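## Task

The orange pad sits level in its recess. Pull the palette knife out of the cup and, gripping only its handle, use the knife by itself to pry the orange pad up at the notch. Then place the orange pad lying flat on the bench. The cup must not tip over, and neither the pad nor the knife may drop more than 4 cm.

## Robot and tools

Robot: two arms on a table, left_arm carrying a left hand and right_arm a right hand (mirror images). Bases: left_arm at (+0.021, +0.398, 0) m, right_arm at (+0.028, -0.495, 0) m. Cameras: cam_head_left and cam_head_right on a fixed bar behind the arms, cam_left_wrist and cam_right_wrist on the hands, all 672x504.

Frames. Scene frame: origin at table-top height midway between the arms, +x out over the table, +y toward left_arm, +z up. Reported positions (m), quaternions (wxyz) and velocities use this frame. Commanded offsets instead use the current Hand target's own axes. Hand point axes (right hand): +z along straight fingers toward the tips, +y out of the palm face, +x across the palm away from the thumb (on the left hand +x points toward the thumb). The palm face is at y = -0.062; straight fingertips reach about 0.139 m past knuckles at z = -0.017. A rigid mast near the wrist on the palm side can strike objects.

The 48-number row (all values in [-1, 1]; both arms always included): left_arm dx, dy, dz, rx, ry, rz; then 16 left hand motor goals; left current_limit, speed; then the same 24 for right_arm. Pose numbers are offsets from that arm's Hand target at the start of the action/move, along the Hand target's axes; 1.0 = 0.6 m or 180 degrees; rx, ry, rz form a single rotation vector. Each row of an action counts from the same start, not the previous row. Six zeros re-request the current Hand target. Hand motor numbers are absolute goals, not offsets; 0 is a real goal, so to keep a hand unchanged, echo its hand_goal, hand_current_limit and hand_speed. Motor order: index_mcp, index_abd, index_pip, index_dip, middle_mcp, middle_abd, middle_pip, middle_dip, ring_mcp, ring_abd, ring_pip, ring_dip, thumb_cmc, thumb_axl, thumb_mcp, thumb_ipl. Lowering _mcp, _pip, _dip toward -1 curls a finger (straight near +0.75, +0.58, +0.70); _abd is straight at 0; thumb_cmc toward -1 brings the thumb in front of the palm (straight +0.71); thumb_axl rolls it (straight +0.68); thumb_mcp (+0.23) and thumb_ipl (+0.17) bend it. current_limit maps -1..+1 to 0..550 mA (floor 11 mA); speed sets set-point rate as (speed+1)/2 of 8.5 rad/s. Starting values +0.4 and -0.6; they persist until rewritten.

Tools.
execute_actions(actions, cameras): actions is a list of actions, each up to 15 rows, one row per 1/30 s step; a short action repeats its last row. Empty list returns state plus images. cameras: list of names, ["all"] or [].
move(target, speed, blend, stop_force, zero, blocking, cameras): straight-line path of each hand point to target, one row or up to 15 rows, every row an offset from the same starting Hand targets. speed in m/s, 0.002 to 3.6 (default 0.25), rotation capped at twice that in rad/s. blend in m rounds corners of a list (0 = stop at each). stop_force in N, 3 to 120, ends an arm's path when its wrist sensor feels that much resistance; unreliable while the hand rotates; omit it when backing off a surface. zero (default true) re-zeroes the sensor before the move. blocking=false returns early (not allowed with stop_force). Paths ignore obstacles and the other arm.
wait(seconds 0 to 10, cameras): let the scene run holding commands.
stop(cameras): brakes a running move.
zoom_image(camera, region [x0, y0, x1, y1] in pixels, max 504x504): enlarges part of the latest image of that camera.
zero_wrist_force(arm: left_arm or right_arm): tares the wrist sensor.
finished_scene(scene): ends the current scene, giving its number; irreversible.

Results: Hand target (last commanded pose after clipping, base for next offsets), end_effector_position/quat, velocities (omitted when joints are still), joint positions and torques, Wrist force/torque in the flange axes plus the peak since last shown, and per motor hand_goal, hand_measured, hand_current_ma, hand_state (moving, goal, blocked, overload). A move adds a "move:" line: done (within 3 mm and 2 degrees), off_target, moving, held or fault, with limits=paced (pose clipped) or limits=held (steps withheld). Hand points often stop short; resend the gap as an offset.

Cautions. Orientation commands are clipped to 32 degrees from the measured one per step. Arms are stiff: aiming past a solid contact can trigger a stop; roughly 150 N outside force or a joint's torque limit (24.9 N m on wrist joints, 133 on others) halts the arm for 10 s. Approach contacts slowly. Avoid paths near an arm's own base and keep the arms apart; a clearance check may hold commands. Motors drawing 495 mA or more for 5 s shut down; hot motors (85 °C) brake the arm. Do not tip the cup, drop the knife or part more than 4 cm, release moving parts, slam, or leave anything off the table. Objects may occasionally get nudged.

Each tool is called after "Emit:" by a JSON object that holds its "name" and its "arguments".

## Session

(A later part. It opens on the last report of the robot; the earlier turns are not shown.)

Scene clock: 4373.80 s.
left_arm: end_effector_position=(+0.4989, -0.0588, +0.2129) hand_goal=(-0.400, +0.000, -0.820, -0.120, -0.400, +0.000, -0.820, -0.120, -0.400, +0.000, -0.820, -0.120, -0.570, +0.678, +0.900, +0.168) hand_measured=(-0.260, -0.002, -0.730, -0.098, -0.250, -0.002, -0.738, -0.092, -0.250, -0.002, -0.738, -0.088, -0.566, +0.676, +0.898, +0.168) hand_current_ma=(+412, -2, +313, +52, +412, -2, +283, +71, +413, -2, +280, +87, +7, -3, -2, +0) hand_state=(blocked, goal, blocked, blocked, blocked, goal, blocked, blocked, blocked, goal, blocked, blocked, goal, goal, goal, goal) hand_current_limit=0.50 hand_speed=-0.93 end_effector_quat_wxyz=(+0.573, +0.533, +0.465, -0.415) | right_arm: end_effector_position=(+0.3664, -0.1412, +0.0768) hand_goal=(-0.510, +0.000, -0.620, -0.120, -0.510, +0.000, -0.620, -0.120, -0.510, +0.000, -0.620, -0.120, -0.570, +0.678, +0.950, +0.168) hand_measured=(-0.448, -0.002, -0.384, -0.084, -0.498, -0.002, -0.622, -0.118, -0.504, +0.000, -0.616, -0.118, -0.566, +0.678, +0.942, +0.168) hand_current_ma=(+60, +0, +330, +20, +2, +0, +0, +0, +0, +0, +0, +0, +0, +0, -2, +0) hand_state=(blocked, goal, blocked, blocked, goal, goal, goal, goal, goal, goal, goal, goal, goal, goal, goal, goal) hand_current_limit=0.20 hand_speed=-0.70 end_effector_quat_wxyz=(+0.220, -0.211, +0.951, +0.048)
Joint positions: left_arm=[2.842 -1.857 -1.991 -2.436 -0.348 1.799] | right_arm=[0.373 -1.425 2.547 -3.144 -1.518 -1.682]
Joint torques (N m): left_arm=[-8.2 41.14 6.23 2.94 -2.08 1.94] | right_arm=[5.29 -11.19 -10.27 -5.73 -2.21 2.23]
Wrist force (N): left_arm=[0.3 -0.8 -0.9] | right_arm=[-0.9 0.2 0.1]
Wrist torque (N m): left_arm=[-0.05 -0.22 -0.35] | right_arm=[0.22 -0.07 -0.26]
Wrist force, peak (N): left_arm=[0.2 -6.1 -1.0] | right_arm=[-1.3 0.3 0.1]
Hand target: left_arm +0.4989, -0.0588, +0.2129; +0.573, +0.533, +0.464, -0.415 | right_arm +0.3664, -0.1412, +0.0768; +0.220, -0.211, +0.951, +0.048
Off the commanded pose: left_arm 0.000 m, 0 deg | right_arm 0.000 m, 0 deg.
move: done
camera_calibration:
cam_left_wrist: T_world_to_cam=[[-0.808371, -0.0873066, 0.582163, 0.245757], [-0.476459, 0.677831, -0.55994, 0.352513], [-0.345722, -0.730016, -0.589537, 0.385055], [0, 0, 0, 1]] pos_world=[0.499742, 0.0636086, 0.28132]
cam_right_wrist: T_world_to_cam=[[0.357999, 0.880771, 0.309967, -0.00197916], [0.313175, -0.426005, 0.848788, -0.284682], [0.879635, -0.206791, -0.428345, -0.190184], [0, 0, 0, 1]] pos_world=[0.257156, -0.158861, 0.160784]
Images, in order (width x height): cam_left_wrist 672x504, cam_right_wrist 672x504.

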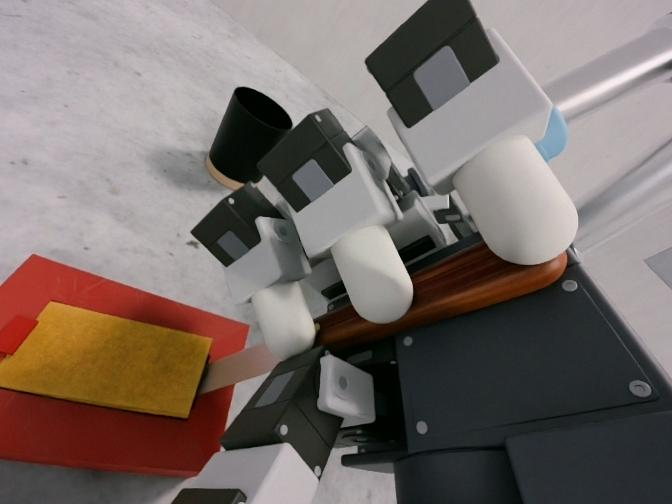

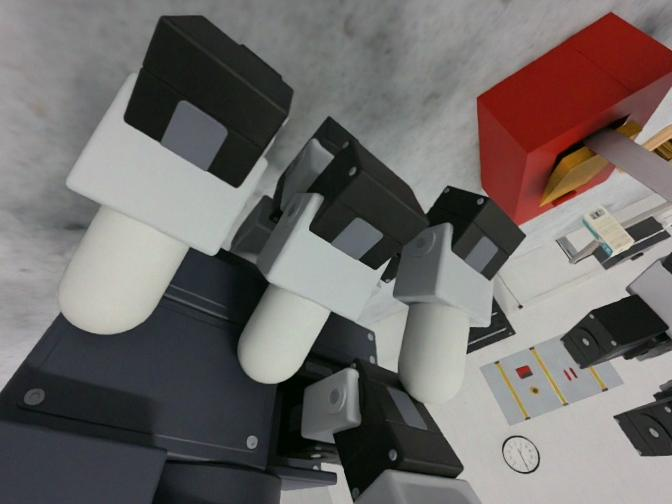

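Emit:
{"name": "move", "arguments": {"target": [[-0.007395,-0.020625,0,0,0,0.02778,-0.4,0,-0.82,-0.12,-0.4,0,-0.82,-0.12,-0.4,0,-0.82,-0.12,-0.571,0.677,0.9,0.1676,0.5,-0.93,0,0,0,0,0,0,-0.51,0,-0.62,-0.12,-0.51,0,-0.62,-0.12,-0.51,0,-0.62,-0.12,-0.571,0.677,0.95,0.1676,0.2,-0.7],[-0.012965,-0.041817,0,0,0,0.05556,-0.4,0,-0.82,-0.12,-0.4,0,-0.82,-0.12,-0.4,0,-0.82,-0.12,-0.571,0.677,0.9,0.1676,0.5,-0.93,0,0,0,0,0,0,-0.51,0,-0.62,-0.12,-0.51,0,-0.62,-0.12,-0.51,0,-0.62,-0.12,-0.571,0.677,0.95,0.1676,0.2,-0.7]], "speed": 0.015, "blend": [0.001,0], "cameras": ["cam_right_wrist","cam_left_wrist"]}}

Emit:
{"name": "zoom_image", "arguments": {"camera": "cam_right_wrist", "region": [530, 90, 660, 220]}}

Scene clock: 4396.30 s.
left_arm: end_effector_position=(+0.4728, -0.0612, +0.2148) hand_goal=(-0.400, +0.000, -0.820, -0.120, -0.400, +0.000, -0.820, -0.120, -0.400, +0.000, -0.820, -0.120, -0.570, +0.678, +0.900, +0.168) hand_measured=(-0.260, -0.002, -0.730, -0.098, -0.250, -0.002, -0.738, -0.092, -0.250, -0.002, -0.738, -0.088, -0.566, +0.676, +0.900, +0.168) hand_current_ma=(+412, -2, +313, +52, +412, -2, +283, +71, +412, -2, +280, +87, +7, -3, -1, +0) hand_state=(blocked, goal, blocked, blocked, blocked, goal, blocked, blocked, blocked, goal, blocked, blocked, goal, goal, goal, goal) hand_current_limit=0.50 hand_speed=-0.93 end_effector_quat_wxyz=(+0.607, +0.572, +0.416, -0.363) | right_arm: end_effector_position=(+0.3664, -0.1412, +0.0768) hand_goal=(-0.510, +0.000, -0.620, -0.120, -0.510, +0.000, -0.620, -0.120, -0.510, +0.000, -0.620, -0.120, -0.570, +0.678, +0.950, +0.168) hand_measured=(-0.448, -0.002, -0.384, -0.084, -0.498, -0.002, -0.622, -0.118, -0.504, +0.000, -0.616, -0.118, -0.566, +0.678, +0.942, +0.168) hand_current_ma=(+60, +0, +330, +20, +2, +0, +0, +0, +0, +0, +0, +0, +0, +0, -2, +0) hand_state=(blocked, goal, blocked, blocked, goal, goal, goal, goal, goal, goal, goal, goal, goal, goal, goal, goal) hand_current_limit=0.20 hand_speed=-0.70 end_effector_quat_wxyz=(+0.220, -0.211, +0.951, +0.048)
Joint positions: left_arm=[2.82 -1.84 -2.061 -2.383 -0.37 1.974] | right_arm=[0.373 -1.425 2.547 -3.144 -1.518 -1.682]
Joint torques (N m): left_arm=[-8.52 39.27 5.36 2.75 -2.03 2.1] | right_arm=[4.82 -11.43 -5.02 -5.73 -2.41 1.88]
Wrist force (N): left_arm=[0.6 -0.7 -0.7] | right_arm=[-1.0 0.4 0.1]
Wrist torque (N m): left_arm=[-0.09 -0.20 -0.24] | right_arm=[0.24 -0.04 -0.28]
Wrist force, peak (N): left_arm=[0.6 -1.1 -1.2] | right_arm=[-1.3 0.3 0.4]
Hand target: left_arm +0.4728, -0.0612, +0.2148; +0.607, +0.572, +0.416, -0.363 | right_arm +0.3664, -0.1412, +0.0768; +0.220, -0.211, +0.951, +0.048
Off the commanded pose: left_arm 0.000 m, 0 deg | right_arm 0.000 m, 0 deg.
move: done
camera_calibration:
cam_left_wrist: T_world_to_cam=[[-0.896794, -0.0952135, 0.432082, 0.296972], [-0.373253, 0.687185, -0.623265, 0.308132], [-0.237577, -0.720216, -0.651802, 0.33827], [0, 0, 0, 1]] pos_world=[0.461699, 0.0601593, 0.284217]
cam_right_wrist: T_world_to_cam=[[0.357999, 0.880771, 0.309967, -0.00197916], [0.313175, -0.426005, 0.848788, -0.284682], [0.879635, -0.206791, -0.428345, -0.190184], [0, 0, 0, 1]] pos_world=[0.257156, -0.158861, 0.160784]
Images, in order (width x height): cam_left_wrist 672x504, cam_right_wrist 672x504.

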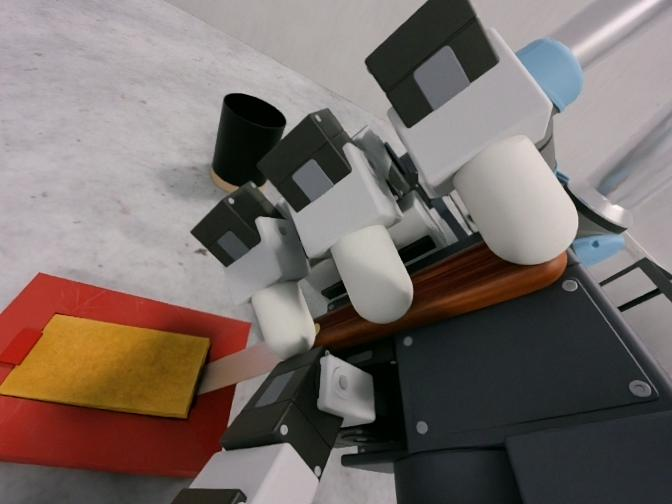

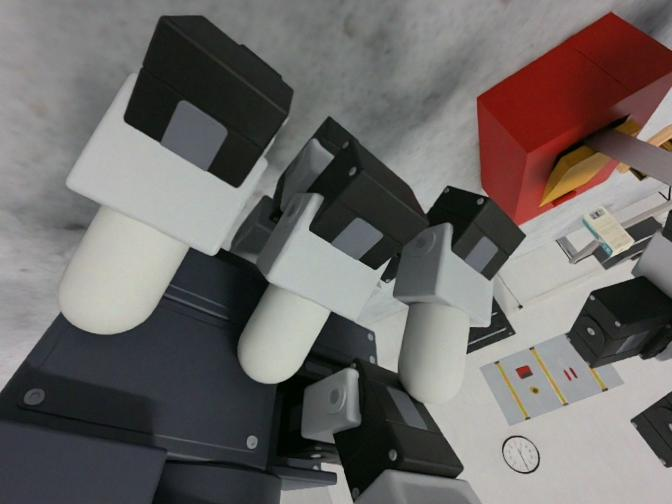

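Scaled by 3.877 from the camera's 672x504 image, which has a finer 960x720 frame.

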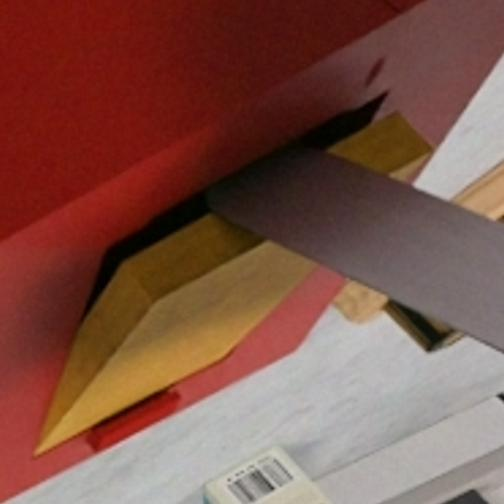

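Emit:
{"name": "move", "arguments": {"target": [[-0.00893,-0.01998,0,0,0,0.02778,-0.4,0,-0.82,-0.12,-0.4,0,-0.82,-0.12,-0.4,0,-0.82,-0.12,-0.571,0.677,0.9,0.1676,0.5,-0.93,0,0,0,0,0,0,-0.51,0,-0.62,-0.12,-0.51,0,-0.62,-0.12,-0.51,0,-0.62,-0.12,-0.571,0.677,0.95,0.1676,0.2,-0.7],[-0.01603,-0.04052,0,0,0,0.05556,-0.4,0,-0.82,-0.12,-0.4,0,-0.82,-0.12,-0.4,0,-0.82,-0.12,-0.571,0.677,0.9,0.1676,0.5,-0.93,0,0,0,0,0,0,-0.51,0,-0.62,-0.12,-0.51,0,-0.62,-0.12,-0.51,0,-0.62,-0.12,-0.571,0.677,0.95,0.1676,0.2,-0.7]], "speed": 0.015, "blend": [0.001,0], "cameras": ["cam_right_wrist","cam_left_wrist"]}}

Emit:
{"name": "zoom_image", "arguments": {"camera": "cam_right_wrist", "region": [530, 90, 660, 220]}}

Scene clock: 4425.90 s.
left_arm: end_effector_position=(+0.4468, -0.0635, +0.2142) hand_goal=(-0.400, +0.000, -0.820, -0.120, -0.400, +0.000, -0.820, -0.120, -0.400, +0.000, -0.820, -0.120, -0.570, +0.678, +0.900, +0.168) hand_measured=(-0.260, -0.002, -0.730, -0.098, -0.250, -0.002, -0.738, -0.092, -0.250, -0.002, -0.738, -0.088, -0.566, +0.676, +0.900, +0.168) hand_current_ma=(+413, -2, +313, +52, +413, -2, +283, +71, +413, -2, +280, +87, +7, -3, +0, +0) hand_state=(blocked, goal, blocked, blocked, blocked, goal, blocked, blocked, blocked, goal, blocked, blocked, goal, goal, goal, goal) hand_current_limit=0.50 hand_speed=-0.93 end_effector_quat_wxyz=(+0.636, +0.606, +0.365, -0.309) | right_arm: end_effector_position=(+0.3664, -0.1412, +0.0768) hand_goal=(-0.510, +0.000, -0.620, -0.120, -0.510, +0.000, -0.620, -0.120, -0.510, +0.000, -0.620, -0.120, -0.570, +0.678, +0.950, +0.168) hand_measured=(-0.448, -0.002, -0.384, -0.084, -0.498, -0.002, -0.622, -0.118, -0.504, +0.000, -0.616, -0.118, -0.566, +0.678, +0.942, +0.168) hand_current_ma=(+60, +0, +330, +20, +2, +0, +0, +0, +0, +0, +0, +0, +0, +0, -2, +0) hand_state=(blocked, goal, blocked, blocked, goal, goal, goal, goal, goal, goal, goal, goal, goal, goal, goal, goal) hand_current_limit=0.20 hand_speed=-0.70 end_effector_quat_wxyz=(+0.220, -0.211, +0.951, +0.048)
Joint positions: left_arm=[2.798 -1.835 -2.124 -2.325 -0.391 2.148] | right_arm=[0.373 -1.425 2.547 -3.144 -1.518 -1.682]
Joint torques (N m): left_arm=[-8.61 17.44 4.18 2.67 -2.09 1.8] | right_arm=[5.54 -12 -4.88 -5.61 -2.44 1.79]
Wrist force (N): left_arm=[0.3 -0.5 -0.9] | right_arm=[-0.9 0.3 0.1]
Wrist torque (N m): left_arm=[-0.08 -0.20 -0.24] | right_arm=[0.22 -0.06 -0.27]
Wrist force, peak (N): left_arm=[0.7 -0.8 -0.8] | right_arm=[-1.3 0.2 0.2]
Hand target: left_arm +0.4468, -0.0635, +0.2141; +0.636, +0.606, +0.365, -0.309 | right_arm +0.3664, -0.1412, +0.0768; +0.220, -0.211, +0.951, +0.048
Off the commanded pose: left_arm 0.000 m, 0 deg | right_arm 0.000 m, 0 deg.
move: done
camera_calibration:
cam_left_wrist: T_world_to_cam=[[-0.95789, -0.100675, 0.268909, 0.335538], [-0.260729, 0.697274, -0.667704, 0.259479], [-0.120282, -0.709699, -0.694161, 0.287384], [0, 0, 0, 1]] pos_world=[0.423629, 0.0568083, 0.282517]
cam_right_wrist: T_world_to_cam=[[0.357999, 0.880771, 0.309967, -0.00197916], [0.313175, -0.426005, 0.848788, -0.284682], [0.879635, -0.206791, -0.428345, -0.190184], [0, 0, 0, 1]] pos_world=[0.257156, -0.158861, 0.160784]
Images, in order (width x height): cam_left_wrist 672x504, cam_right_wrist 672x504.

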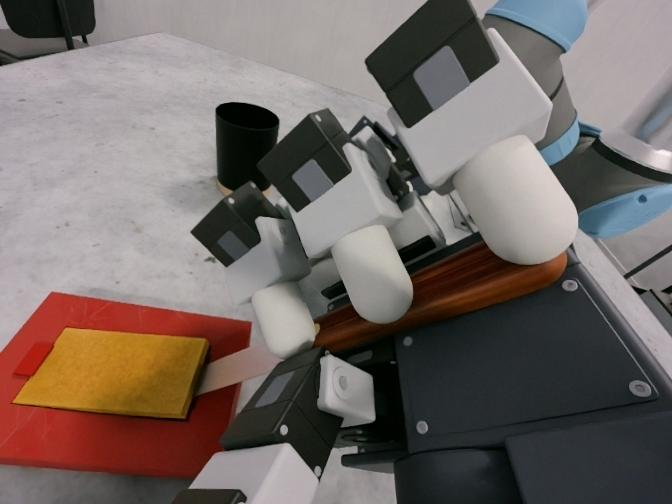

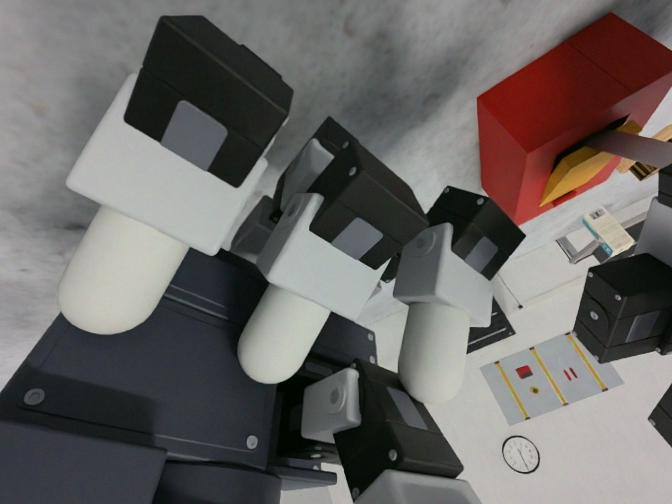

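Scaled by 3.877 from the camera's 672x504 image, which has a finer 960x720 frame.

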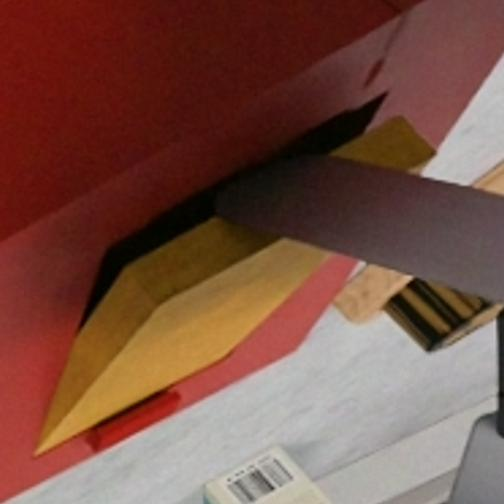

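Emit:
{"name": "move", "arguments": {"target": [[0,0,0,0,0,0,-0.4,0,-0.82,-0.12,-0.4,0,-0.82,-0.12,-0.4,0,-0.82,-0.12,-0.571,0.677,0.9,0.1676,0.5,-0.93,0.038,-0.0906,-0.0185,-0.0243,0,-0.05,-0.51,0,-0.62,-0.12,-0.51,0,-0.62,-0.12,-0.51,0,-0.62,-0.12,-0.571,0.677,0.95,0.1676,0.2,-0.7],[-0.00566,-0.02891,0,0,0,0.03889,-0.4,0,-0.82,-0.12,-0.4,0,-0.82,-0.12,-0.4,0,-0.82,-0.12,-0.571,0.677,0.9,0.1676,0.5,-0.93,0.038,-0.0906,-0.0185,-0.0243,0,-0.05,-0.51,0,-0.62,-0.12,-0.51,0,-0.62,-0.12,-0.51,0,-0.62,-0.12,-0.571,0.677,0.95,0.1676,0.2,-0.7],[-0.00786,-0.0571,0,0,0,0.07778,-0.4,0,-0.82,-0.12,-0.4,0,-0.82,-0.12,-0.4,0,-0.82,-0.12,-0.571,0.677,0.9,0.1676,0.5,-0.93,0.038,-0.0906,-0.0185,-0.0243,0,-0.05,-0.51,0,-0.62,-0.12,-0.51,0,-0.62,-0.12,-0.51,0,-0.62,-0.12,-0.571,0.677,0.95,0.1676,0.2,-0.7]], "speed": [0.06,0.015,0.015], "blend": [0,0.001,0], "cameras": ["cam_right_wrist","cam_left_wrist"]}}

Emit:
{"name": "zoom_image", "arguments": {"camera": "cam_right_wrist", "region": [530, 70, 670, 210]}}

Scene clock: 4523.60 s.
left_arm: end_effector_position=(+0.4156, -0.0663, +0.1994) hand_goal=(-0.400, +0.000, -0.820, -0.120, -0.400, +0.000, -0.820, -0.120, -0.400, +0.000, -0.820, -0.120, -0.570, +0.678, +0.900, +0.168) hand_measured=(-0.260, -0.002, -0.730, -0.098, -0.250, -0.002, -0.738, -0.092, -0.250, -0.002, -0.738, -0.088, -0.566, +0.676, +0.900, +0.168) hand_current_ma=(+413, -2, +313, +52, +413, -2, +283, +71, +413, -2, +280, +87, +7, -3, +1, +0) hand_state=(blocked, goal, blocked, blocked, blocked, goal, blocked, blocked, blocked, goal, blocked, blocked, goal, goal, goal, goal) hand_current_limit=0.50 hand_speed=-0.93 end_effector_quat_wxyz=(+0.669, +0.646, +0.288, -0.229) | right_arm: end_effector_position=(+0.3665, -0.2011, +0.0769) hand_goal=(-0.510, +0.000, -0.620, -0.120, -0.510, +0.000, -0.620, -0.120, -0.510, +0.000, -0.620, -0.120, -0.570, +0.678, +0.950, +0.168) hand_measured=(-0.448, -0.002, -0.384, -0.084, -0.498, -0.002, -0.622, -0.118, -0.504, +0.000, -0.616, -0.118, -0.566, +0.678, +0.942, +0.168) hand_current_ma=(+60, +0, +330, +20, +2, +0, +0, +0, +0, +0, +0, +0, +0, +0, -2, +0) hand_state=(blocked, goal, blocked, blocked, goal, goal, goal, goal, goal, goal, goal, goal, goal, goal, goal, goal) hand_current_limit=0.20 hand_speed=-0.70 end_effector_quat_wxyz=(+0.215, -0.294, +0.929, +0.067)
Joint positions: left_arm=[2.775 -1.878 -2.197 -2.209 -0.415 2.393] | right_arm=[0.134 -1.493 2.604 -3.081 -1.346 -2.062]
Joint torques (N m): left_arm=[-7.93 16.1 2.86 2.87 -2.13 1.91] | right_arm=[-5.85 -22.16 -8.36 0.21 3.34 -2.14]
Wrist force (N): left_arm=[-0.1 -1.9 -0.6] | right_arm=[-1.0 0.4 0.3]
Wrist torque (N m): left_arm=[-0.25 -0.16 -0.28] | right_arm=[0.22 -0.07 -0.15]
Wrist force, peak (N): left_arm=[-0.9 -3.2 -0.8] | right_arm=[-1.2 0.5 0.4]
Hand target: left_arm +0.4156, -0.0663, +0.1994; +0.669, +0.646, +0.288, -0.229 | right_arm +0.3665, -0.2011, +0.0769; +0.215, -0.294, +0.929, +0.067
Off the commanded pose: left_arm 0.000 m, 0 deg | right_arm 0.000 m, 0 deg.
move: done
camera_calibration:
cam_left_wrist: T_world_to_cam=[[-0.9942, -0.103839, 0.0279847, 0.37224], [-0.0939739, 0.712289, -0.695567, 0.18073], [0.052294, -0.694163, -0.717916, 0.205448], [0, 0, 0, 1]] pos_world=[0.376322, 0.0525357, 0.262787]
cam_right_wrist: T_world_to_cam=[[0.19954, 0.929734, 0.30948, 0.118809], [0.382447, -0.364676, 0.848968, -0.323285], [0.902174, -0.0510433, -0.428341, -0.179548], [0, 0, 0, 1]] pos_world=[0.261915, -0.237519, 0.160782]
Images, in order (width x height): cam_left_wrist 672x504, cam_right_wrist 672x504.

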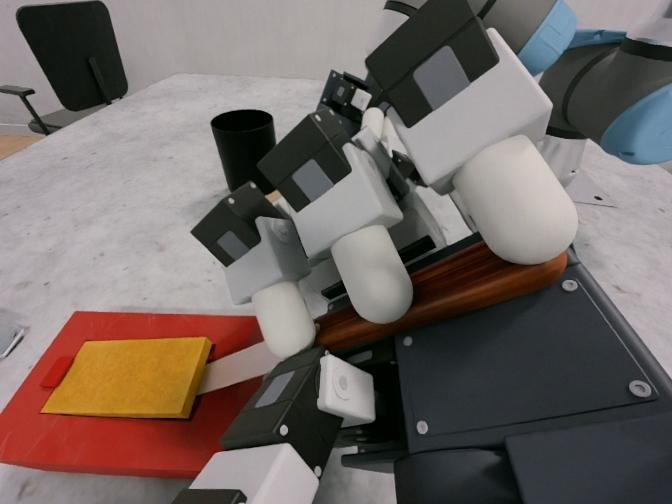

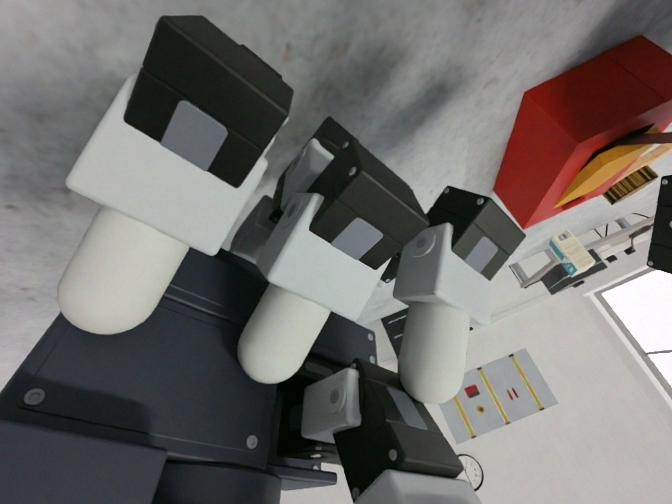

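Scaled by 3.600 from the camera's 672x504 image, which has a finer 960x720 frame.

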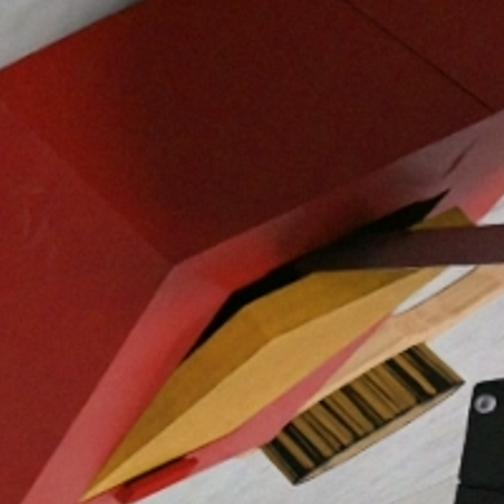

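Emit:
{"name": "move", "arguments": {"target": [[-0.00562,-0.02575,0,0,0,0.03889,-0.4,0,-0.82,-0.12,-0.4,0,-0.82,-0.12,-0.4,0,-0.82,-0.12,-0.571,0.677,0.9,0.1676,0.5,-0.93,0,0,0,0,0,0,-0.51,0,-0.62,-0.12,-0.51,0,-0.62,-0.12,-0.51,0,-0.62,-0.12,-0.571,0.677,0.95,0.1676,0.2,-0.7],[-0.00753,-0.04715,0,0,0,0.07222,-0.4,0,-0.82,-0.12,-0.4,0,-0.82,-0.12,-0.4,0,-0.82,-0.12,-0.571,0.677,0.9,0.1676,0.5,-0.93,0,0,0,0,0,0,-0.51,0,-0.62,-0.12,-0.51,0,-0.62,-0.12,-0.51,0,-0.62,-0.12,-0.571,0.677,0.95,0.1676,0.2,-0.7]], "speed": 0.015, "blend": [0.001,0], "cameras": ["cam_right_wrist","cam_left_wrist"]}}

Emit:
{"name": "zoom_image", "arguments": {"camera": "cam_right_wrist", "region": [530, 70, 670, 210]}}

Emit:
{"name": "zoom_image", "arguments": {"camera": "cam_left_wrist", "region": [0, 260, 280, 504]}}

Scene clock: 4549.43 s.
left_arm: end_effector_position=(+0.3931, -0.0683, +0.1818) hand_goal=(-0.400, +0.000, -0.820, -0.120, -0.400, +0.000, -0.820, -0.120, -0.400, +0.000, -0.820, -0.120, -0.570, +0.678, +0.900, +0.168) hand_measured=(-0.260, -0.002, -0.730, -0.098, -0.250, -0.002, -0.738, -0.092, -0.250, -0.002, -0.738, -0.088, -0.566, +0.676, +0.902, +0.168) hand_current_ma=(+412, -2, +313, +52, +413, -2, +283, +71, +413, -2, +280, +87, +7, -3, +2, +0) hand_state=(blocked, goal, blocked, blocked, blocked, goal, blocked, blocked, blocked, goal, blocked, blocked, goal, goal, goal, goal) hand_current_limit=0.50 hand_speed=-0.93 end_effector_quat_wxyz=(+0.690, +0.674, +0.213, -0.152) | right_arm: end_effector_position=(+0.3665, -0.2011, +0.0769) hand_goal=(-0.510, +0.000, -0.620, -0.120, -0.510, +0.000, -0.620, -0.120, -0.510, +0.000, -0.620, -0.120, -0.570, +0.678, +0.950, +0.168) hand_measured=(-0.448, -0.002, -0.384, -0.084, -0.498, -0.002, -0.622, -0.118, -0.504, +0.000, -0.616, -0.118, -0.566, +0.678, +0.942, +0.168) hand_current_ma=(+60, +0, +330, +20, +2, +0, +0, +0, +0, +0, +0, +0, +0, +0, -2, +0) hand_state=(blocked, goal, blocked, blocked, goal, goal, goal, goal, goal, goal, goal, goal, goal, goal, goal, goal) hand_current_limit=0.20 hand_speed=-0.70 end_effector_quat_wxyz=(+0.215, -0.294, +0.929, +0.067)
Joint positions: left_arm=[2.763 -1.947 -2.236 -2.101 -0.426 2.62] | right_arm=[0.134 -1.493 2.604 -3.081 -1.346 -2.062]
Joint torques (N m): left_arm=[-8.32 16.13 0.61 2.71 -2.01 1.92] | right_arm=[-5.88 -20.93 -18.8 0.13 3.37 -2.03]
Wrist force (N): left_arm=[0.0 -1.8 -0.7] | right_arm=[-1.0 0.4 0.4]
Wrist torque (N m): left_arm=[-0.28 -0.12 -0.18] | right_arm=[0.22 -0.06 -0.16]
Wrist force, peak (N): left_arm=[-0.2 -2.1 -0.9] | right_arm=[-1.2 0.4 0.2]
Hand target: left_arm +0.3931, -0.0683, +0.1818; +0.690, +0.674, +0.213, -0.152 | right_arm +0.3665, -0.2011, +0.0769; +0.215, -0.294, +0.929, +0.067
Off the commanded pose: left_arm 0.000 m, 0 deg | right_arm 0.000 m, 0 deg.
move: done
camera_calibration:
cam_left_wrist: T_world_to_cam=[[-0.97497, -0.10195, -0.197583, 0.383746], [0.0627378, 0.726408, -0.684394, 0.105113], [0.2133, -0.67966, -0.70183, 0.127273], [0, 0, 0, 1]] pos_world=[0.340399, 0.0492706, 0.237084]
cam_right_wrist: T_world_to_cam=[[0.199548, 0.929727, 0.309497, 0.118802], [0.382443, -0.364695, 0.848961, -0.323287], [0.902174, -0.0510435, -0.428342, -0.179548], [0, 0, 0, 1]] pos_world=[0.261915, -0.237519, 0.160782]
Images, in order (width x height): cam_left_wrist 672x504, cam_right_wrist 672x504.

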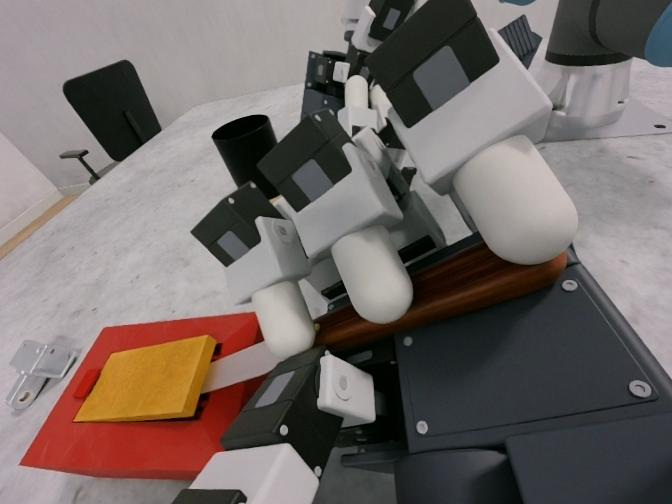

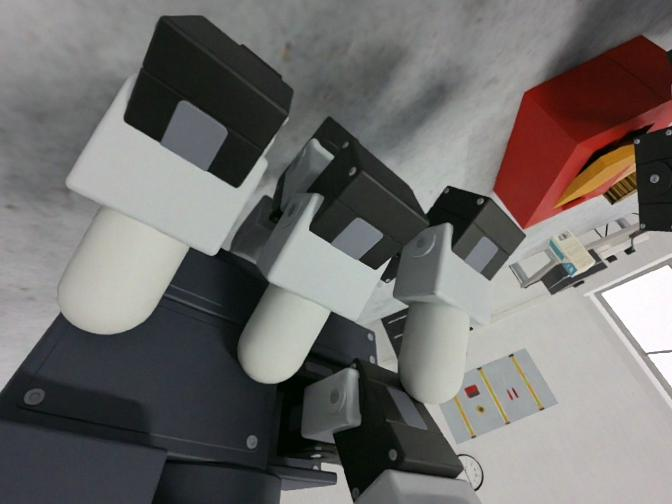

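Scaled by 3.600 from the camera's 672x504 image, which has a finer 960x720 frame.

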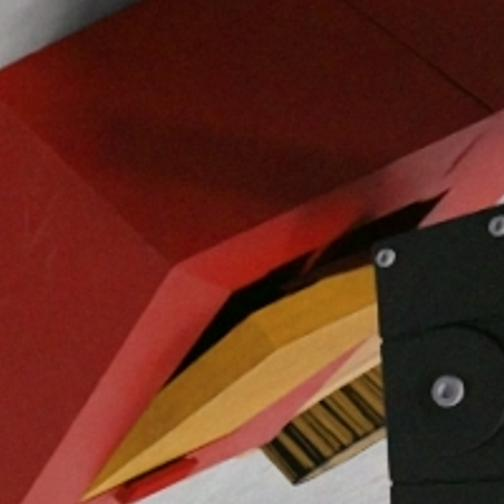

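Scaled by 1.800 from the camera's 672x504 image, which has a finer 960x720 frame.

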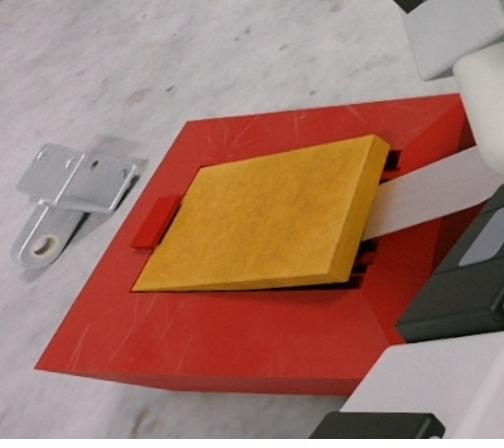

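Emit:
{"name": "move", "arguments": {"target": [[-0.00485,-0.00992,0,0,0,0.02222,-0.4,0,-0.82,-0.12,-0.4,0,-0.82,-0.12,-0.4,0,-0.82,-0.12,-0.571,0.677,0.9,0.1676,0.5,-0.93,0,0,0,0,0,0,-0.51,0,-0.62,-0.12,-0.51,0,-0.62,-0.12,-0.51,0,-0.62,-0.12,-0.571,0.677,0.95,0.1676,0.2,-0.7],[-0.0073,-0.01903,0,0,0,0.04444,-0.4,0,-0.82,-0.12,-0.4,0,-0.82,-0.12,-0.4,0,-0.82,-0.12,-0.571,0.677,0.9,0.1676,0.5,-0.93,0,0,0,0,0,0,-0.51,0,-0.62,-0.12,-0.51,0,-0.62,-0.12,-0.51,0,-0.62,-0.12,-0.571,0.677,0.95,0.1676,0.2,-0.7]], "speed": 0.012, "blend": [0.001,0], "cameras": ["cam_right_wrist","cam_left_wrist","cam_head_left"]}}

Emit:
{"name": "zoom_image", "arguments": {"camera": "cam_right_wrist", "region": [530, 70, 670, 210]}}

Emit:
{"name": "zoom_image", "arguments": {"camera": "cam_left_wrist", "region": [0, 260, 280, 504]}}

Scene clock: 4769.30 s.
left_arm: end_effector_position=(+0.3837, -0.0692, +0.1741) hand_goal=(-0.400, +0.000, -0.820, -0.120, -0.400, +0.000, -0.820, -0.120, -0.400, +0.000, -0.820, -0.120, -0.570, +0.678, +0.900, +0.168) hand_measured=(-0.260, -0.002, -0.730, -0.098, -0.250, -0.002, -0.738, -0.092, -0.250, -0.002, -0.738, -0.088, -0.566, +0.676, +0.902, +0.168) hand_current_ma=(+413, -2, +313, +52, +413, -2, +283, +71, +413, -2, +280, +87, +7, -3, +2, +0) hand_state=(blocked, goal, blocked, blocked, blocked, goal, blocked, blocked, blocked, goal, blocked, blocked, goal, goal, goal, goal) hand_current_limit=0.50 hand_speed=-0.93 end_effector_quat_wxyz=(+0.699, +0.688, +0.166, -0.103) | right_arm: end_effector_position=(+0.3665, -0.2011, +0.0769) hand_goal=(-0.510, +0.000, -0.620, -0.120, -0.510, +0.000, -0.620, -0.120, -0.510, +0.000, -0.620, -0.120, -0.570, +0.678, +0.950, +0.168) hand_measured=(-0.448, -0.002, -0.384, -0.084, -0.498, -0.002, -0.622, -0.118, -0.504, +0.000, -0.616, -0.118, -0.566, +0.678, +0.942, +0.168) hand_current_ma=(+60, +0, +330, +20, +2, +0, +0, +0, +0, +0, +0, +0, +0, +0, -2, +0) hand_state=(blocked, goal, blocked, blocked, goal, goal, goal, goal, goal, goal, goal, goal, goal, goal, goal, goal) hand_current_limit=0.20 hand_speed=-0.70 end_effector_quat_wxyz=(+0.215, -0.294, +0.929, +0.067)
Joint positions: left_arm=[2.763 -1.988 -2.242 -2.054 -0.427 2.759] | right_arm=[0.134 -1.493 2.604 -3.081 -1.346 -2.062]
Joint torques (N m): left_arm=[9.46 16.48 -0.28 2.77 1.91 1.82] | right_arm=[-5.06 -21.71 -18.12 0.09 3.38 -1.94]
Wrist force (N): left_arm=[-0.3 -1.6 -0.8] | right_arm=[-1.0 0.3 0.2]
Wrist torque (N m): left_arm=[-0.29 -0.06 -0.16] | right_arm=[0.23 -0.07 -0.15]
Wrist force, peak (N): left_arm=[-0.2 -2.0 -0.8] | right_arm=[-1.3 0.2 0.1]
Hand target: left_arm +0.3837, -0.0692, +0.1741; +0.699, +0.688, +0.166, -0.103 | right_arm +0.3665, -0.2011, +0.0769; +0.215, -0.294, +0.929, +0.067
Off the commanded pose: left_arm 0.000 m, 0 deg | right_arm 0.000 m, 0 deg.
move: done
camera_calibration:
cam_left_wrist: T_world_to_cam=[[-0.938092, -0.0985506, -0.332072, 0.382404], [0.156432, 0.734811, -0.659987, 0.0613809], [0.309052, -0.671075, -0.673903, 0.0823316], [0, 0, 0, 1]] pos_world=[0.323683, 0.0478334, 0.22298]
cam_right_wrist: T_world_to_cam=[[0.199548, 0.929727, 0.309497, 0.118802], [0.382443, -0.364695, 0.848961, -0.323287], [0.902174, -0.0510435, -0.428342, -0.179548], [0, 0, 0, 1]] pos_world=[0.261915, -0.237519, 0.160782]
Images, in order (width x height): cam_head_left 672x504, cam_left_wrist 672x504, cam_right_wrist 672x504.

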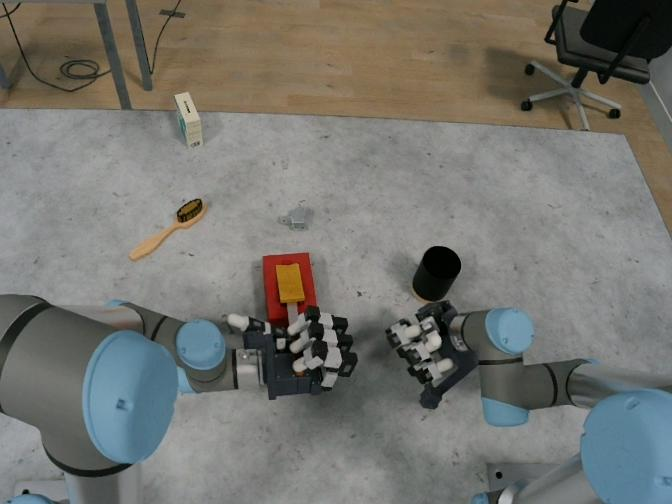

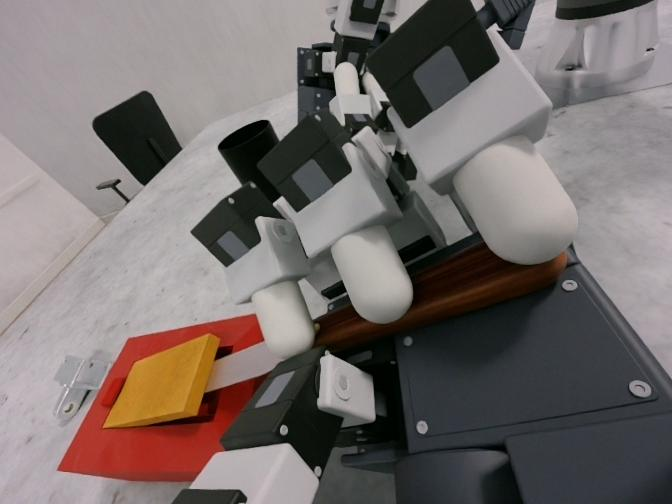

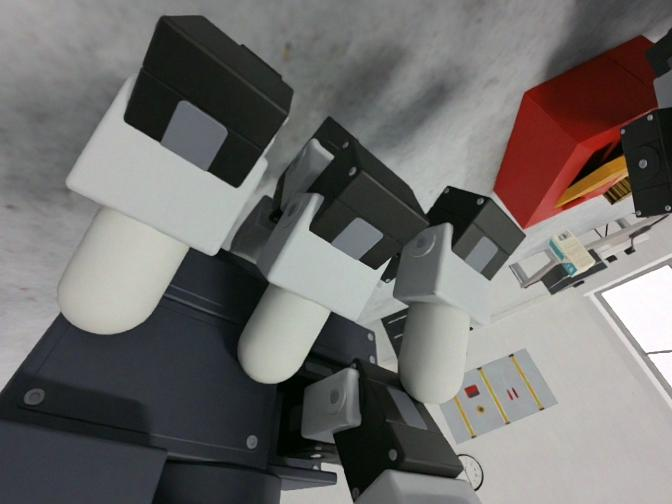

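Scaled by 3.600 from the camera's 672x504 image, which has a finer 960x720 frame.

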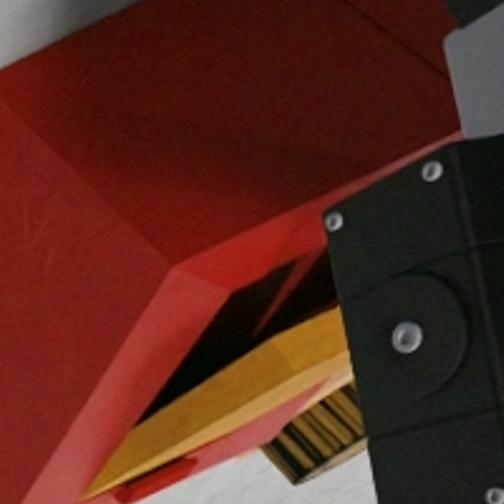

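Scaled by 1.800 from the camera's 672x504 image, which has a finer 960x720 frame.

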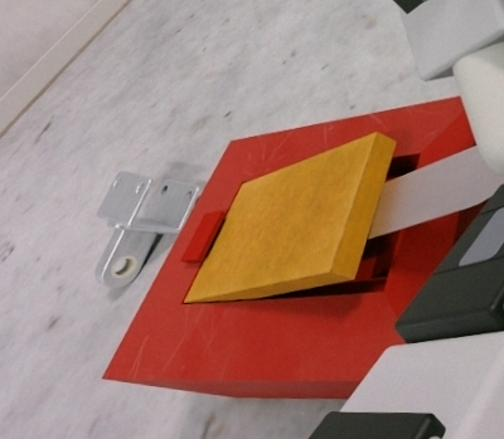

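Emit:
{"name": "move", "arguments": {"target": [-0.00348,0.02195,0,0,0,0,-0.4,0,-0.82,-0.12,-0.4,0,-0.82,-0.12,-0.4,0,-0.82,-0.12,-0.571,0.677,0.9,0.1676,0.5,-0.93,0,0,0,0,0,0,-0.51,0,-0.62,-0.12,-0.51,0,-0.62,-0.12,-0.51,0,-0.62,-0.12,-0.571,0.677,0.95,0.1676,0.2,-0.7], "speed": 0.008, "cameras": ["cam_right_wrist","cam_left_wrist"]}}

Emit:
{"name": "zoom_image", "arguments": {"camera": "cam_left_wrist", "region": [0, 260, 280, 504]}}

Emit:
{"name": "zoom_image", "arguments": {"camera": "cam_right_wrist", "region": [530, 70, 670, 210]}}

Scene clock: 4871.90 s.
left_arm: end_effector_position=(+0.3866, -0.0689, +0.1870) hand_goal=(-0.400, +0.000, -0.820, -0.120, -0.400, +0.000, -0.820, -0.120, -0.400, +0.000, -0.820, -0.120, -0.570, +0.678, +0.900, +0.168) hand_measured=(-0.260, -0.002, -0.730, -0.098, -0.250, -0.002, -0.738, -0.092, -0.250, -0.002, -0.738, -0.088, -0.566, +0.676, +0.902, +0.168) hand_current_ma=(+413, -2, +313, +52, +412, -2, +283, +71, +413, -2, +280, +87, +7, -3, +2, +0) hand_state=(blocked, goal, blocked, blocked, blocked, goal, blocked, blocked, blocked, goal, blocked, blocked, goal, goal, goal, goal) hand_current_limit=0.50 hand_speed=-0.93 end_effector_quat_wxyz=(+0.699, +0.688, +0.166, -0.103) | right_arm: end_effector_position=(+0.3665, -0.2011, +0.0769) hand_goal=(-0.510, +0.000, -0.620, -0.120, -0.510, +0.000, -0.620, -0.120, -0.510, +0.000, -0.620, -0.120, -0.570, +0.678, +0.950, +0.168) hand_measured=(-0.448, -0.002, -0.384, -0.084, -0.498, -0.002, -0.622, -0.118, -0.504, +0.000, -0.616, -0.118, -0.566, +0.678, +0.942, +0.168) hand_current_ma=(+60, +0, +330, +20, +2, +0, +0, +0, +0, +0, +0, +0, +0, +0, -2, +0) hand_state=(blocked, goal, blocked, blocked, goal, goal, goal, goal, goal, goal, goal, goal, goal, goal, goal, goal) hand_current_limit=0.20 hand_speed=-0.70 end_effector_quat_wxyz=(+0.215, -0.294, +0.929, +0.067)
Joint positions: left_arm=[2.766 -1.957 -2.232 -2.095 -0.423 2.759] | right_arm=[0.134 -1.493 2.604 -3.081 -1.346 -2.062]
Joint torques (N m): left_arm=[10.04 40.32 24.65 -0.59 1.87 0.68] | right_arm=[-5.51 -22.14 -18.5 -0.07 3.52 -1.84]
Wrist force (N): left_arm=[0.3 -1.6 -0.6] | right_arm=[-1.2 0.3 0.2]
Wrist torque (N m): left_arm=[-0.29 -0.12 -0.10] | right_arm=[0.22 -0.04 -0.17]
Wrist force, peak (N): left_arm=[0.0 -2.1 -0.9] | right_arm=[-1.3 0.5 0.0]
Hand target: left_arm +0.3866, -0.0689, +0.1870; +0.699, +0.688, +0.166, -0.103 | right_arm +0.3665, -0.2011, +0.0769; +0.215, -0.294, +0.929, +0.067
Off the commanded pose: left_arm 0.000 m, 0 deg | right_arm 0.000 m, 0 deg.
move: done
camera_calibration:
cam_left_wrist: T_world_to_cam=[[-0.938092, -0.0985506, -0.332072, 0.389565], [0.156432, 0.734811, -0.659987, 0.069271], [0.309052, -0.671075, -0.673903, 0.0903665], [0, 0, 0, 1]] pos_world=[0.326683, 0.0481334, 0.23598]
cam_right_wrist: T_world_to_cam=[[0.199548, 0.929727, 0.309497, 0.118802], [0.382443, -0.364695, 0.848961, -0.323287], [0.902174, -0.0510435, -0.428342, -0.179548], [0, 0, 0, 1]] pos_world=[0.261915, -0.237519, 0.160782]
Images, in order (width x height): cam_left_wrist 672x504, cam_right_wrist 672x504.

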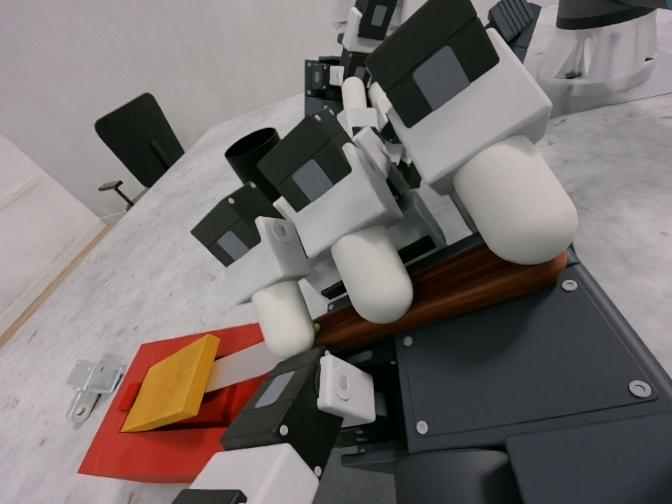

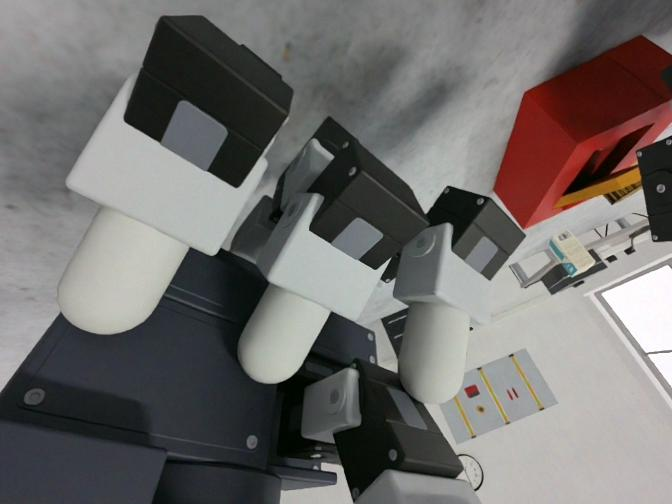

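Scaled by 1.800 from the camera's 672x504 image, which has a finer 960x720 frame.

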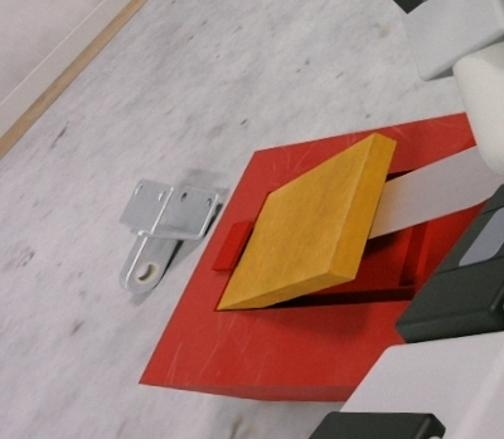

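Scaled by 3.600 from the camera's 672x504 image, which has a finer 960x720 frame.

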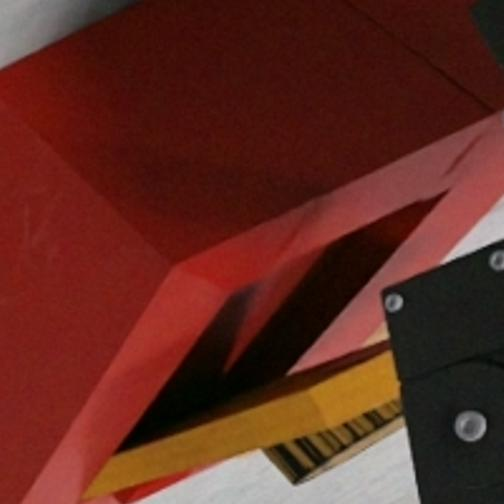

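Emit:
{"name": "zoom_image", "arguments": {"camera": "cam_right_wrist", "region": [590, 150, 650, 210]}}

Scaled by 8.400 from the camera's 672x504 image, which has a finer 960x720 frame.

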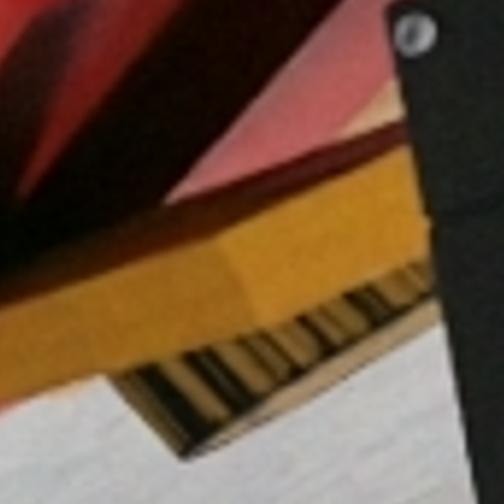

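Emit:
{"name": "move", "arguments": {"target": [[0,0,0,0,0,0,-0.4,0,-0.82,-0.12,-0.4,0,-0.82,-0.12,-0.4,0,-0.82,-0.12,-0.571,0.677,0.9,0.1676,0.5,-0.93,-0.0275,-0.0958,-0.2092,0,0,0,-0.51,0,-0.62,-0.12,-0.51,0,-0.62,-0.12,-0.51,0,-0.62,-0.12,-0.571,0.677,0.95,0.1676,0.2,-0.7],[0,0,0,0,0,0,-0.4,0,-0.82,-0.12,-0.4,0,-0.82,-0.12,-0.4,0,-0.82,-0.12,-0.571,0.677,0.9,0.1676,0.5,-0.93,-0.3542,-0.1548,-0.3518,-0.0805,-0.4866,-0.4952,-0.51,0,-0.62,-0.12,-0.51,0,-0.62,-0.12,-0.51,0,-0.62,-0.12,-0.571,0.677,0.95,0.1676,0.2,-0.7]], "speed": 0.2, "blend": [0.04,0], "cameras": ["all"]}}

Scene clock: 4922.83 s.
left_arm: end_effector_position=(+0.3866, -0.0689, +0.1870) hand_goal=(-0.400, +0.000, -0.820, -0.120, -0.400, +0.000, -0.820, -0.120, -0.400, +0.000, -0.820, -0.120, -0.570, +0.678, +0.900, +0.168) hand_measured=(-0.260, -0.002, -0.730, -0.098, -0.250, -0.002, -0.738, -0.092, -0.250, -0.002, -0.738, -0.088, -0.566, +0.676, +0.902, +0.168) hand_current_ma=(+412, -2, +313, +52, +412, -2, +283, +71, +413, -2, +280, +87, +7, -3, +2, +0) hand_state=(blocked, goal, blocked, blocked, blocked, goal, blocked, blocked, blocked, goal, blocked, blocked, goal, goal, goal, goal) hand_current_limit=0.50 hand_speed=-0.93 end_effector_quat_wxyz=(+0.699, +0.688, +0.166, -0.103) | right_arm: end_effector_position=(+0.4550, -0.2374, +0.3052) hand_goal=(-0.510, +0.000, -0.620, -0.120, -0.510, +0.000, -0.620, -0.120, -0.510, +0.000, -0.620, -0.120, -0.570, +0.678, +0.950, +0.168) hand_measured=(-0.448, -0.002, -0.384, -0.082, -0.502, -0.002, -0.622, -0.118, -0.504, +0.000, -0.616, -0.118, -0.566, +0.678, +0.942, +0.168) hand_current_ma=(+60, +0, +330, +20, +1, +0, +0, +0, +0, +0, +0, +0, +0, +0, -2, +0) hand_state=(blocked, goal, blocked, blocked, goal, goal, goal, goal, goal, goal, goal, goal, goal, goal, goal, goal) hand_current_limit=0.20 hand_speed=-0.70 end_effector_quat_wxyz=(-0.602, +0.639, -0.453, -0.153)
Joint positions: left_arm=[2.766 -1.957 -2.232 -2.095 -0.423 2.759] | right_arm=[-0.192 -1.565 2.215 -2.68 -0.257 -3.374]
Joint torques (N m): left_arm=[9.71 39.39 24.72 -0.6 1.98 1.83] | right_arm=[-5.39 -26.54 -8.9 -4.88 -1.23 2.47]
Wrist force (N): left_arm=[0.3 -1.5 -0.7] | right_arm=[-2.0 -0.7 1.0]
Wrist torque (N m): left_arm=[-0.28 -0.13 -0.09] | right_arm=[0.15 0.12 -0.37]
Wrist force, peak (N): left_arm=[0.2 -2.1 -0.9] | right_arm=[-2.4 -2.5 1.3]
Hand target: left_arm +0.3866, -0.0689, +0.1870; +0.699, +0.688, +0.166, -0.103 | right_arm +0.4550, -0.2374, +0.3052; +0.602, -0.639, +0.453, +0.153 (not the last commanded pose)
Off the commanded pose: left_arm 0.000 m, 0 deg | right_arm 0.073 m, 43 deg.
move: held (right_arm; a check stopped the path); path passed 1 of 2 targets; limits=held
pose unreachable (right arm): on one or more control steps of this call, first in action 0 (counted from 0), this arm could not follow its commanded pose, so it was not sent that pose on those steps. It may still have moved: this result reports where it is.
cause: moving toward the commanded pose would bring two parts of the arm too close to each other (joints 5 (wrist 2) and 6 (wrist 3) lie between them).
camera_calibration:
cam_left_wrist: T_world_to_cam=[[-0.938063, -0.0986137, -0.332135, 0.389563], [0.156426, 0.734821, -0.659976, 0.0693433], [0.309143, -0.671054, -0.673883, 0.0902639], [0, 0, 0, 1]] pos_world=[0.326683, 0.0480333, 0.23598]
cam_right_wrist: T_world_to_cam=[[-0.898074, 0.412835, 0.151759, 0.489024], [-0.10575, -0.537569, 0.836562, -0.379323], [0.426943, 0.735246, 0.526434, -0.0520276], [0, 0, 0, 1]] pos_world=[0.421279, -0.367546, 0.270503]

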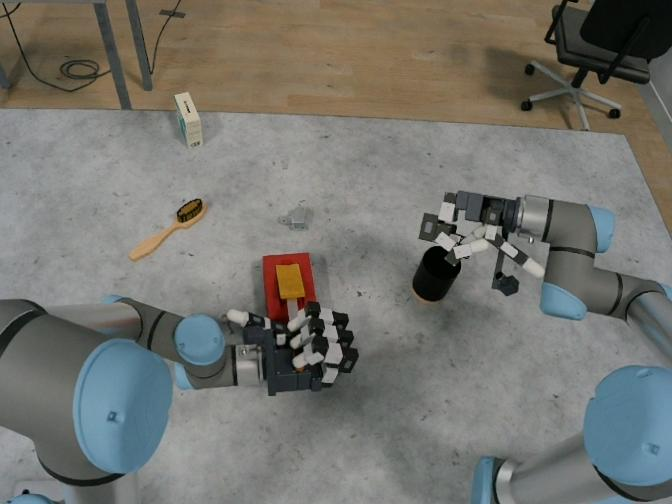

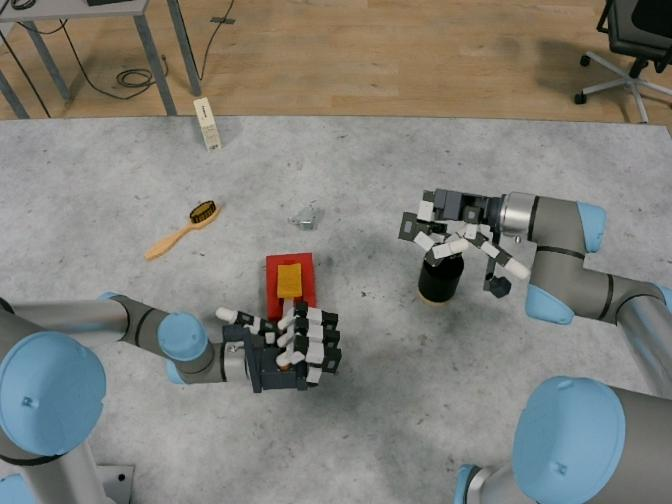

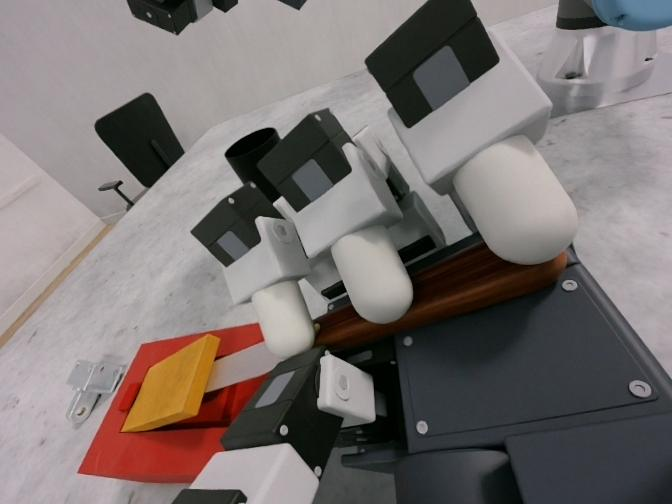

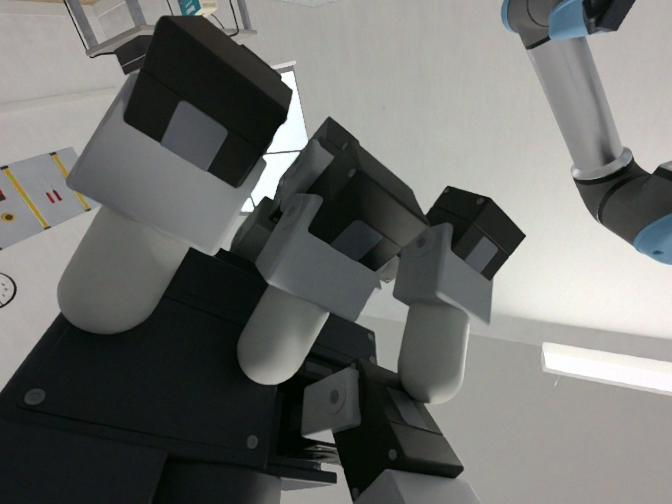

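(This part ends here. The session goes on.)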